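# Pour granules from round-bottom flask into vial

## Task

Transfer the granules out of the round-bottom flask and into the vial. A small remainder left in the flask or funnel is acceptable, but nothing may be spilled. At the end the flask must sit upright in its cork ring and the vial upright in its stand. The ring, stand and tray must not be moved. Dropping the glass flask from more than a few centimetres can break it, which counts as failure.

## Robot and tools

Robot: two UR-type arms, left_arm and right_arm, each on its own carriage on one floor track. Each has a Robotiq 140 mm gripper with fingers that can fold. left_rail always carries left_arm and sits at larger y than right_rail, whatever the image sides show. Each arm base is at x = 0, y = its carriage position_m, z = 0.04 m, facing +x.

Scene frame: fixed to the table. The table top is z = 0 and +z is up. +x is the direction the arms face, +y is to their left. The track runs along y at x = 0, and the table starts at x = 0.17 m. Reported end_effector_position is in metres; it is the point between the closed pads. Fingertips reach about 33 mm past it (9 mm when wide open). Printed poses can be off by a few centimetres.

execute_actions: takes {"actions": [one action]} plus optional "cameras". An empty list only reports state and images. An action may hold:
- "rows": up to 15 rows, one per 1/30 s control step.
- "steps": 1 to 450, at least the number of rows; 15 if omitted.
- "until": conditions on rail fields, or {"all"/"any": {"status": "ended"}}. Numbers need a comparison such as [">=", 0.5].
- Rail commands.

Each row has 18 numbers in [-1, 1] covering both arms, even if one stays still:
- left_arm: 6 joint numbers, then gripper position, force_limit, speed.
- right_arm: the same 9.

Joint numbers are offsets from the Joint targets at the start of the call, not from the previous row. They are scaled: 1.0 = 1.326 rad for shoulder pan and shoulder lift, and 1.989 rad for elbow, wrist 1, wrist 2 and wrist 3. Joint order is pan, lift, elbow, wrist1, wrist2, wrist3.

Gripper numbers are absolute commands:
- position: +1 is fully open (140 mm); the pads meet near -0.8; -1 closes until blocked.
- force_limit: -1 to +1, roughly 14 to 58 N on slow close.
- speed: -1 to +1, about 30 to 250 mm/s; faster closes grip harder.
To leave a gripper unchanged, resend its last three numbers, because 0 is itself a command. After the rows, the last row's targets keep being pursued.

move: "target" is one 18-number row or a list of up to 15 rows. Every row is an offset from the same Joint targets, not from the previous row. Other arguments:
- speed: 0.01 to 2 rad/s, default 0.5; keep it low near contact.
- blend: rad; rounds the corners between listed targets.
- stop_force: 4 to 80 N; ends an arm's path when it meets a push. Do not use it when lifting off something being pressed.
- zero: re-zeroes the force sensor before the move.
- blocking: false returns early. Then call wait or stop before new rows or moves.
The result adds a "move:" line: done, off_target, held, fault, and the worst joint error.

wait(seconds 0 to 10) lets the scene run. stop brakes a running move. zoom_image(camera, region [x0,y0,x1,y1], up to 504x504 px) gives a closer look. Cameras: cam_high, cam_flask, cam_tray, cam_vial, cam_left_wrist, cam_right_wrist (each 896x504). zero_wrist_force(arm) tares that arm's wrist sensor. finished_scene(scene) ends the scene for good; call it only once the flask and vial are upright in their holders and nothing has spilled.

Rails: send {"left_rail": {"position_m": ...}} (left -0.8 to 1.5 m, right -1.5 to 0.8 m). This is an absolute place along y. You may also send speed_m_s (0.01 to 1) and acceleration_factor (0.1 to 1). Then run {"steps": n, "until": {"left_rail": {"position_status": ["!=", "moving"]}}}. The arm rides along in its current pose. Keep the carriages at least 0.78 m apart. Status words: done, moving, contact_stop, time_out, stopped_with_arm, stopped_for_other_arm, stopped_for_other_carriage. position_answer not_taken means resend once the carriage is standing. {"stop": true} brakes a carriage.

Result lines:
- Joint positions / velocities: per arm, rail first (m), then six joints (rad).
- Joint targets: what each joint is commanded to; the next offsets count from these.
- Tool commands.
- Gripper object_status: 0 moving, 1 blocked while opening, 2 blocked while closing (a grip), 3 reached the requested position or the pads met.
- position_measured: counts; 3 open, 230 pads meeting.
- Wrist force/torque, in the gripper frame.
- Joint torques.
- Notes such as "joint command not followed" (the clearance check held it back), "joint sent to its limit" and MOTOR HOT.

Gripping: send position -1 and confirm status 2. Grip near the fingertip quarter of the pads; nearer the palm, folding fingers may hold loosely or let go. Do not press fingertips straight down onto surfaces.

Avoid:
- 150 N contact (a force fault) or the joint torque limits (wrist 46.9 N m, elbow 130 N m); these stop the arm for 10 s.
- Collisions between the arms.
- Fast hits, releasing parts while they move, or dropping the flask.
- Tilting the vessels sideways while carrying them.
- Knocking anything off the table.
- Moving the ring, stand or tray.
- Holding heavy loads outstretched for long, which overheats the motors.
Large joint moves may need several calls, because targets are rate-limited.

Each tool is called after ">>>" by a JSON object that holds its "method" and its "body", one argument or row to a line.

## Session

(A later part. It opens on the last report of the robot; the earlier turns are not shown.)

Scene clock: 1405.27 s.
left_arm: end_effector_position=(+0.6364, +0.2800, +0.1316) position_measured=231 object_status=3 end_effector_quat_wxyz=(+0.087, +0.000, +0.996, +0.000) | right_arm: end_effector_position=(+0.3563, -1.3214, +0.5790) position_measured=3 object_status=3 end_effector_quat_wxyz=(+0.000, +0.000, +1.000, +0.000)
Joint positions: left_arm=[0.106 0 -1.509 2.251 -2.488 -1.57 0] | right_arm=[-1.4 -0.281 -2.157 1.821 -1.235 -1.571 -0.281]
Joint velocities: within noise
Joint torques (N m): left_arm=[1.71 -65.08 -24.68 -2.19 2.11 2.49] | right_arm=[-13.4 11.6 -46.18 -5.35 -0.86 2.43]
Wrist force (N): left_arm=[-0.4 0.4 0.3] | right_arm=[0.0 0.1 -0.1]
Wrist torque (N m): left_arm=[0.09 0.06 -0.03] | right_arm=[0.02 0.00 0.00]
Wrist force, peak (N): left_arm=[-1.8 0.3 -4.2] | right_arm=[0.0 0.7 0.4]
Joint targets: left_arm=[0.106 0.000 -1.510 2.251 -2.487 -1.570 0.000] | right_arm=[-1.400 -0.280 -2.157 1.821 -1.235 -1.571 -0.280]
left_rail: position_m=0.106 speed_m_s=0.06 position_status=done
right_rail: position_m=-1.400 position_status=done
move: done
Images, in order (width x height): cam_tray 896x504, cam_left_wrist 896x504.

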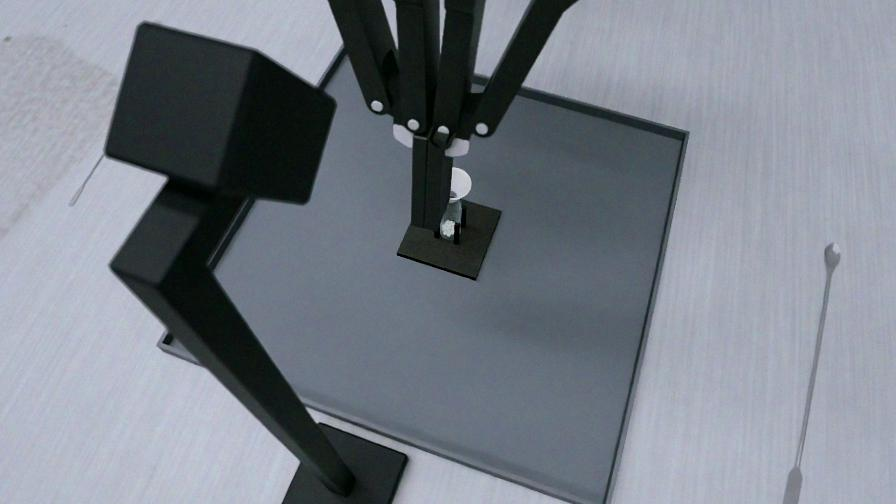

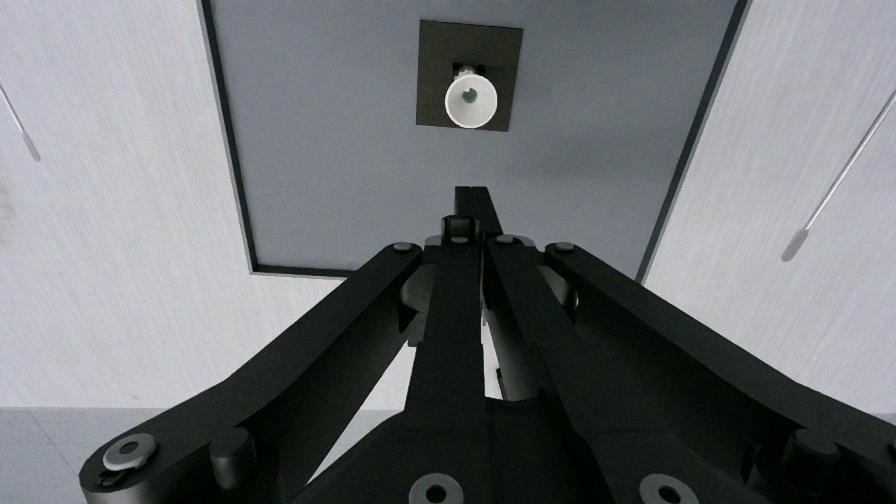

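D grabbed. Over the funnel and drop.

>>> {"method": "move", "body": {
  "target": [
    [0,-0.0409,0.0285,-0.0011,0,0,-1,-0.5,-1,0,0,0,0,0,0,1,1,1],
    [0,-0.0197,0.0361,-0.0229,0,0,-1,-0.5,-1,0,0,0,0,0,0,1,1,1]
  ],
  "speed": [0.1,0.05],
  "cameras": ["cam_left_wrist","cam_vial"]
}}

>>> {"method": "execute_actions", "body": {
  "actions": [
    {"rows":[[0,0,0,0,0,0,-0.6,-0.5,-1,0,0,0,0,0,0,1,1,1]],"steps":60}
  ],
  "cameras": ["cam_vial","cam_left_wrist"]
}}

>>> {"method": "move", "body": {
  "target": [
    [0,-0.0212,-0.0076,0.0218,0,0,-0.6,-0.5,-1,0,0,0,0,0,0,1,1,1],
    [0,-0.1,0.05,0.03,0,0,-0.6,-0.5,-1,0,0,0,0,0,0,1,1,1]
  ],
  "speed": [0.1,0.25],
  "blend": 0.005
}}

>>> {"method": "zoom_image", "body": {
  "camera": "cam_vial",
  "region": [370, 150, 520, 390]
}}

Scene clock: 1412.40 s.
left_arm: end_effector_position=(+0.6022, +0.2800, +0.1138) position_measured=231 object_status=3 end_effector_quat_wxyz=(+0.087, +0.000, +0.996, +0.000) | right_arm: end_effector_position=(+0.3563, -1.3214, +0.5790) position_measured=3 object_status=3 end_effector_quat_wxyz=(+0.000, +0.000, +1.000, +0.000)
Joint positions: left_arm=[0.106 0 -1.536 2.323 -2.533 -1.57 0] | right_arm=[-1.4 -0.28 -2.157 1.821 -1.235 -1.571 -0.281]
Joint velocities: within noise
Joint torques (N m): left_arm=[2.55 -29.33 -24.98 -7.83 1.99 2.42] | right_arm=[-9.97 10.55 -46.05 -4.66 -0.46 2.18]
Wrist force (N): left_arm=[-0.5 -0.2 0.2] | right_arm=[-0.3 0.3 -0.1]
Wrist torque (N m): left_arm=[-0.06 0.06 -0.03] | right_arm=[0.09 0.06 0.00]
Wrist force, peak (N): left_arm=[-1.5 0.4 0.5] | right_arm=[-0.6 0.5 0.1]
Joint targets: left_arm=[0.106 0.000 -1.536 2.323 -2.533 -1.570 0.000] | right_arm=[-1.400 -0.280 -2.157 1.821 -1.235 -1.571 -0.280]
left_rail: position_m=0.106 speed_m_s=0.06 position_status=done
right_rail: position_m=-1.400 position_status=done
move: done
Images, in order (width x height): cam_vial 896x504, cam_left_wrist 896x504.

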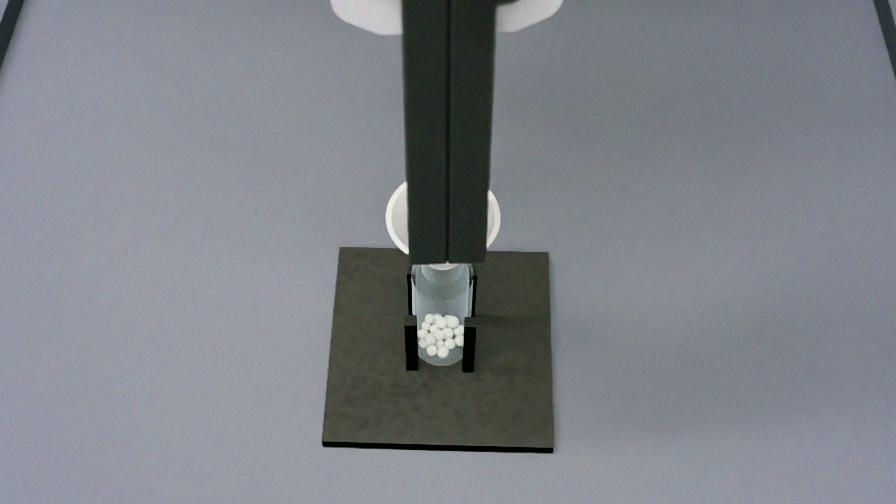

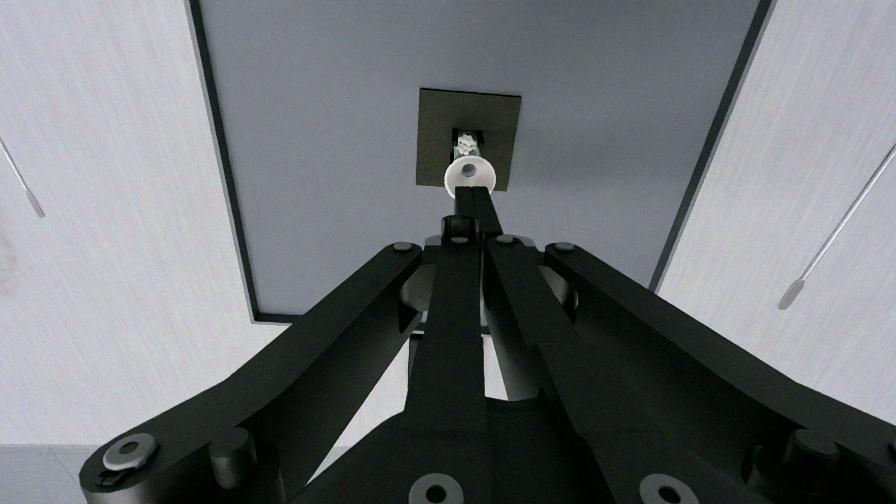

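Scene clock: 1414.60 s.
left_arm: end_effector_position=(+0.6022, +0.2800, +0.1137) position_measured=205 object_status=3 end_effector_quat_wxyz=(+0.087, +0.000, +0.996, +0.000) | right_arm: end_effector_position=(+0.3563, -1.3214, +0.5790) position_measured=3 object_status=3 end_effector_quat_wxyz=(+0.000, +0.000, +1.000, +0.000)
Joint positions: left_arm=[0.106 0 -1.536 2.323 -2.533 -1.57 0] | right_arm=[-1.4 -0.281 -2.157 1.821 -1.235 -1.571 -0.281]
Joint velocities: within noise
Joint torques (N m): left_arm=[1.2 -31.46 -29.32 -6.99 1.93 3.01] | right_arm=[-9.62 12.68 -45.49 -4.94 -1 1.97]
Wrist force (N): left_arm=[-0.3 0.4 0.2] | right_arm=[-0.3 0.2 0.0]
Wrist torque (N m): left_arm=[0.07 0.02 -0.03] | right_arm=[0.04 0.05 0.00]
Wrist force, peak (N): left_arm=[-1.0 0.8 0.4] | right_arm=[-0.6 0.0 0.2]
Joint targets: left_arm=[0.106 0.000 -1.536 2.323 -2.533 -1.570 0.000] | right_arm=[-1.400 -0.280 -2.157 1.821 -1.235 -1.571 -0.280]
left_rail: position_m=0.106 speed_m_s=0.06 position_status=done
right_rail: position_m=-1.400 position_status=done
Images, in order (width x height): cam_vial 896x504, cam_left_wrist 896x504.

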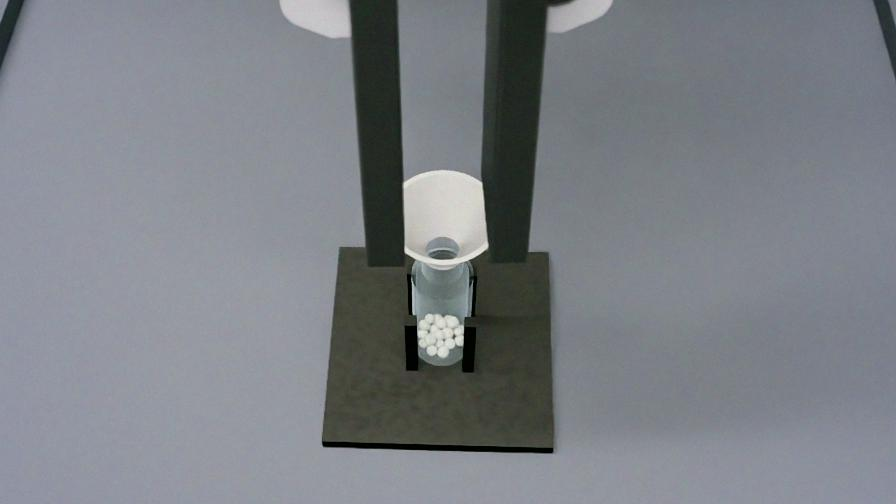

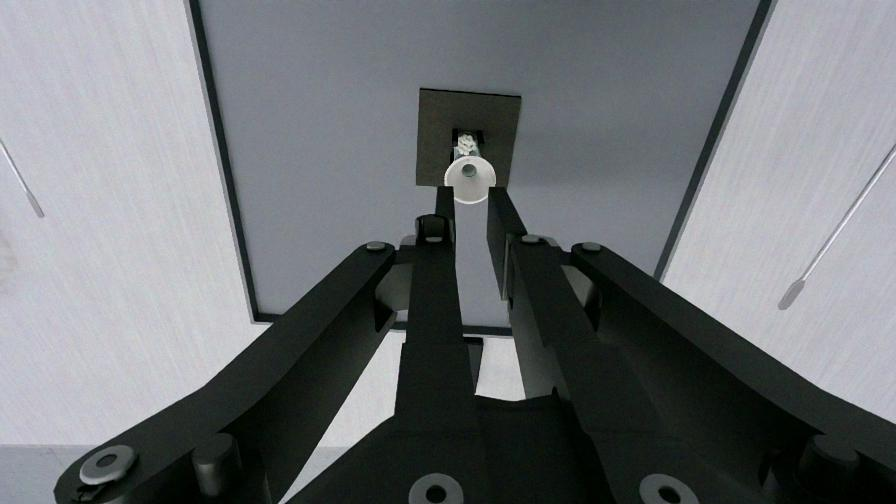

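Scene clock: 1416.13 s.
left_arm: end_effector_position=(+0.5262, +0.2800, +0.1202) position_measured=205 object_status=3 end_effector_quat_wxyz=(+0.074, +0.000, +0.997, +0.000) | right_arm: end_effector_position=(+0.3563, -1.3214, +0.5790) position_measured=3 object_status=3 end_effector_quat_wxyz=(+0.000, +0.000, +1.000, +0.000)
Joint positions: left_arm=[0.106 0 -1.668 2.422 -2.473 -1.57 0] | right_arm=[-1.4 -0.28 -2.157 1.821 -1.235 -1.571 -0.28]
Joint velocities: within noise
Joint torques (N m): left_arm=[1.31 -43.02 -23.82 -3.16 1.97 2.7] | right_arm=[-7.67 9.2 -46.73 -4.85 -0.42 1.91]
Wrist force (N): left_arm=[-0.6 0.7 0.4] | right_arm=[0.1 0.3 0.2]
Wrist torque (N m): left_arm=[0.13 0.09 -0.04] | right_arm=[0.08 -0.04 0.00]
Wrist force, peak (N): left_arm=[-2.8 0.5 -0.9] | right_arm=[-0.5 0.5 0.0]
Joint targets: left_arm=[0.106 0.000 -1.668 2.422 -2.473 -1.570 0.000] | right_arm=[-1.400 -0.280 -2.157 1.821 -1.235 -1.571 -0.280]
left_rail: position_m=0.106 speed_m_s=0.06 position_status=done
right_rail: position_m=-1.400 position_status=done
move: done

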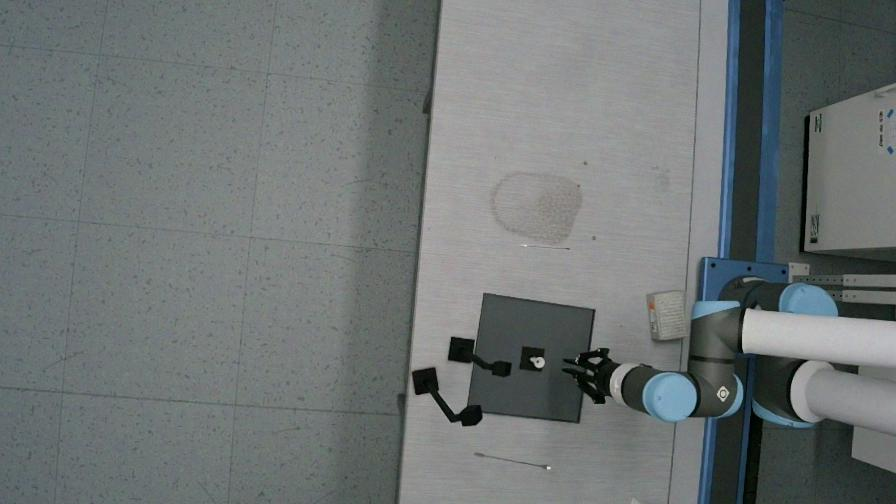

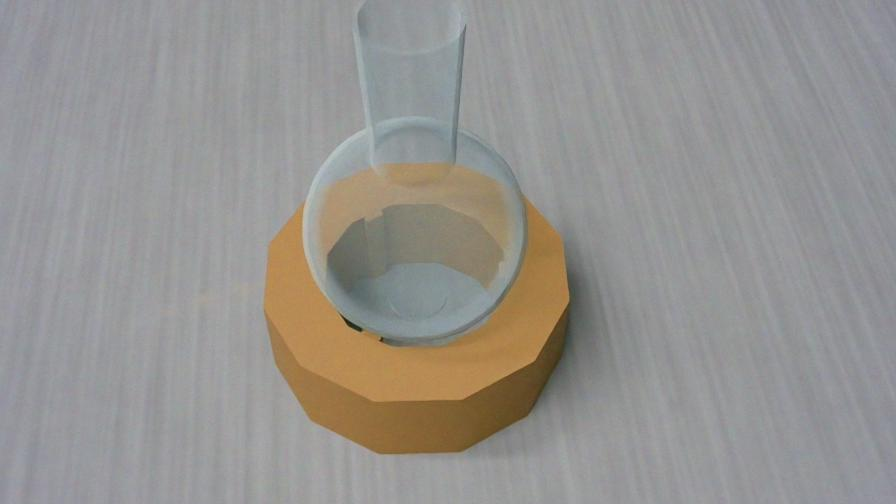

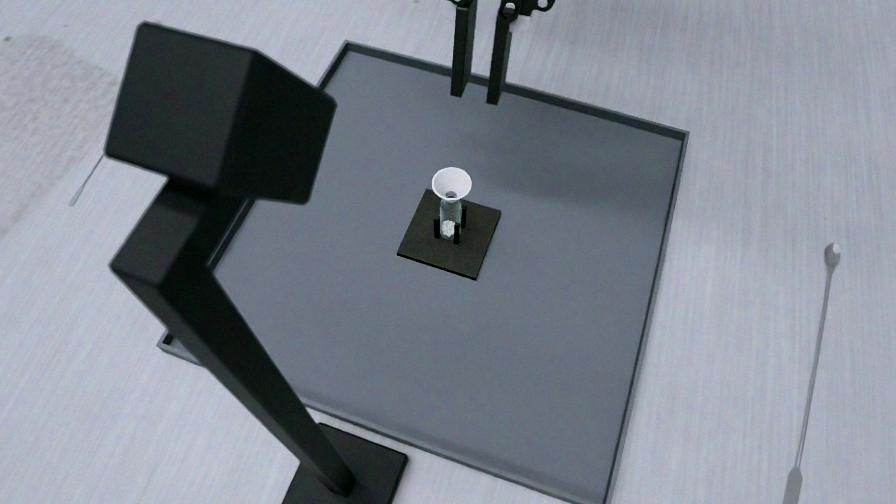

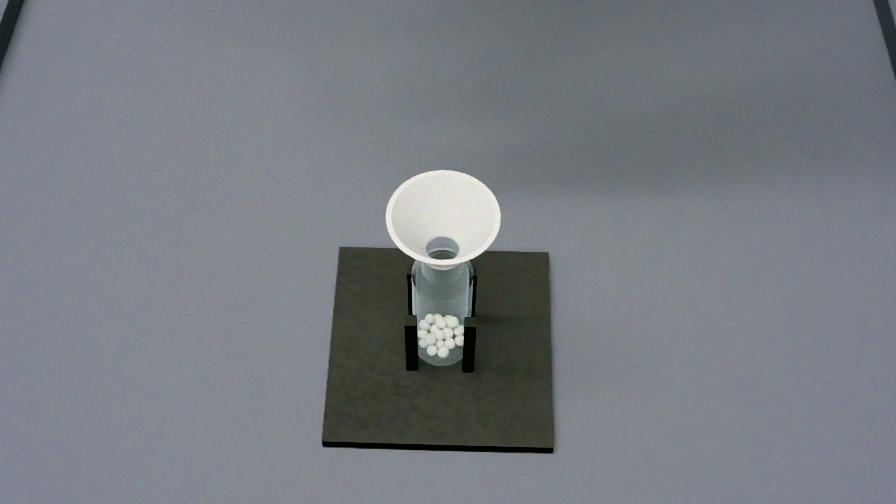

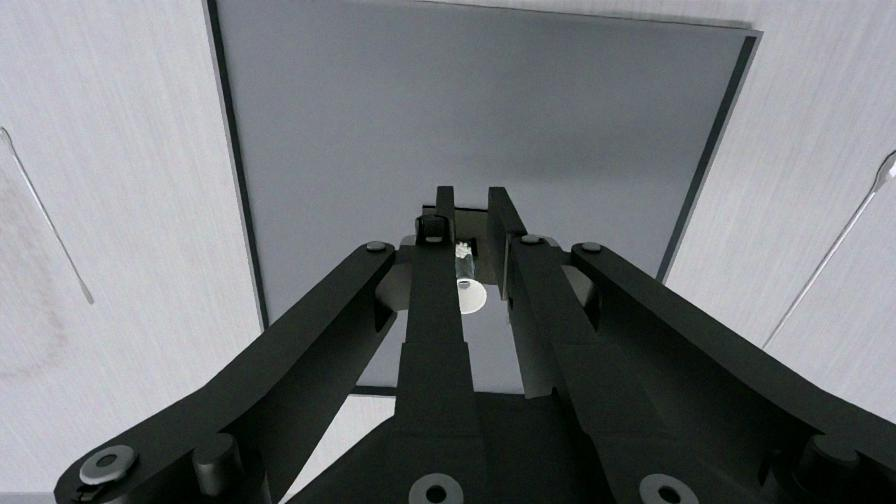

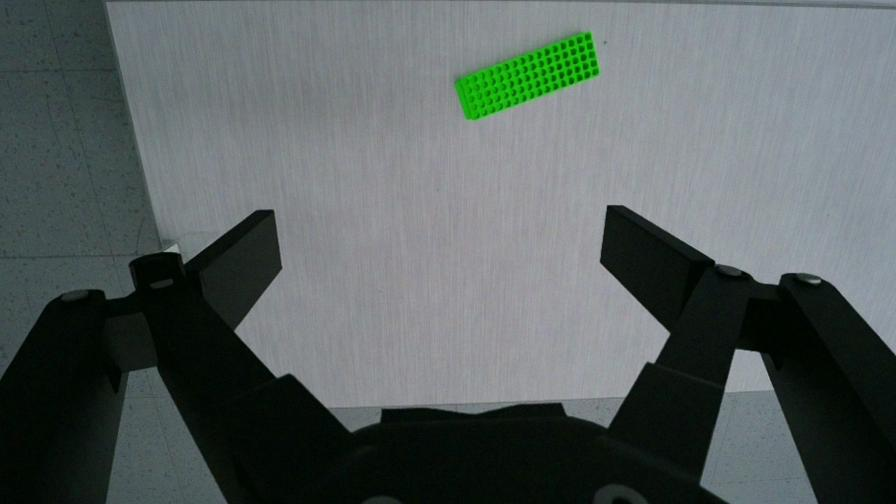

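Scaled by 2.100 from the camera's 896x504 image, which has a finer 1280x720 frame.

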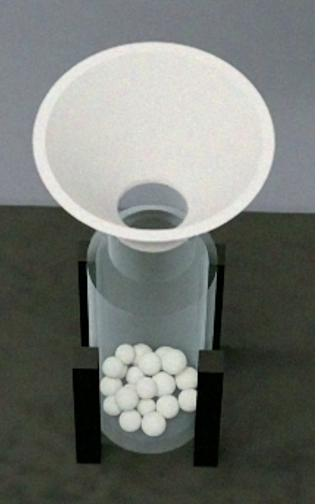

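>>> {"method": "finished_scene", "body": {
  "scene": 1
}}

The scene is finished: the task was done.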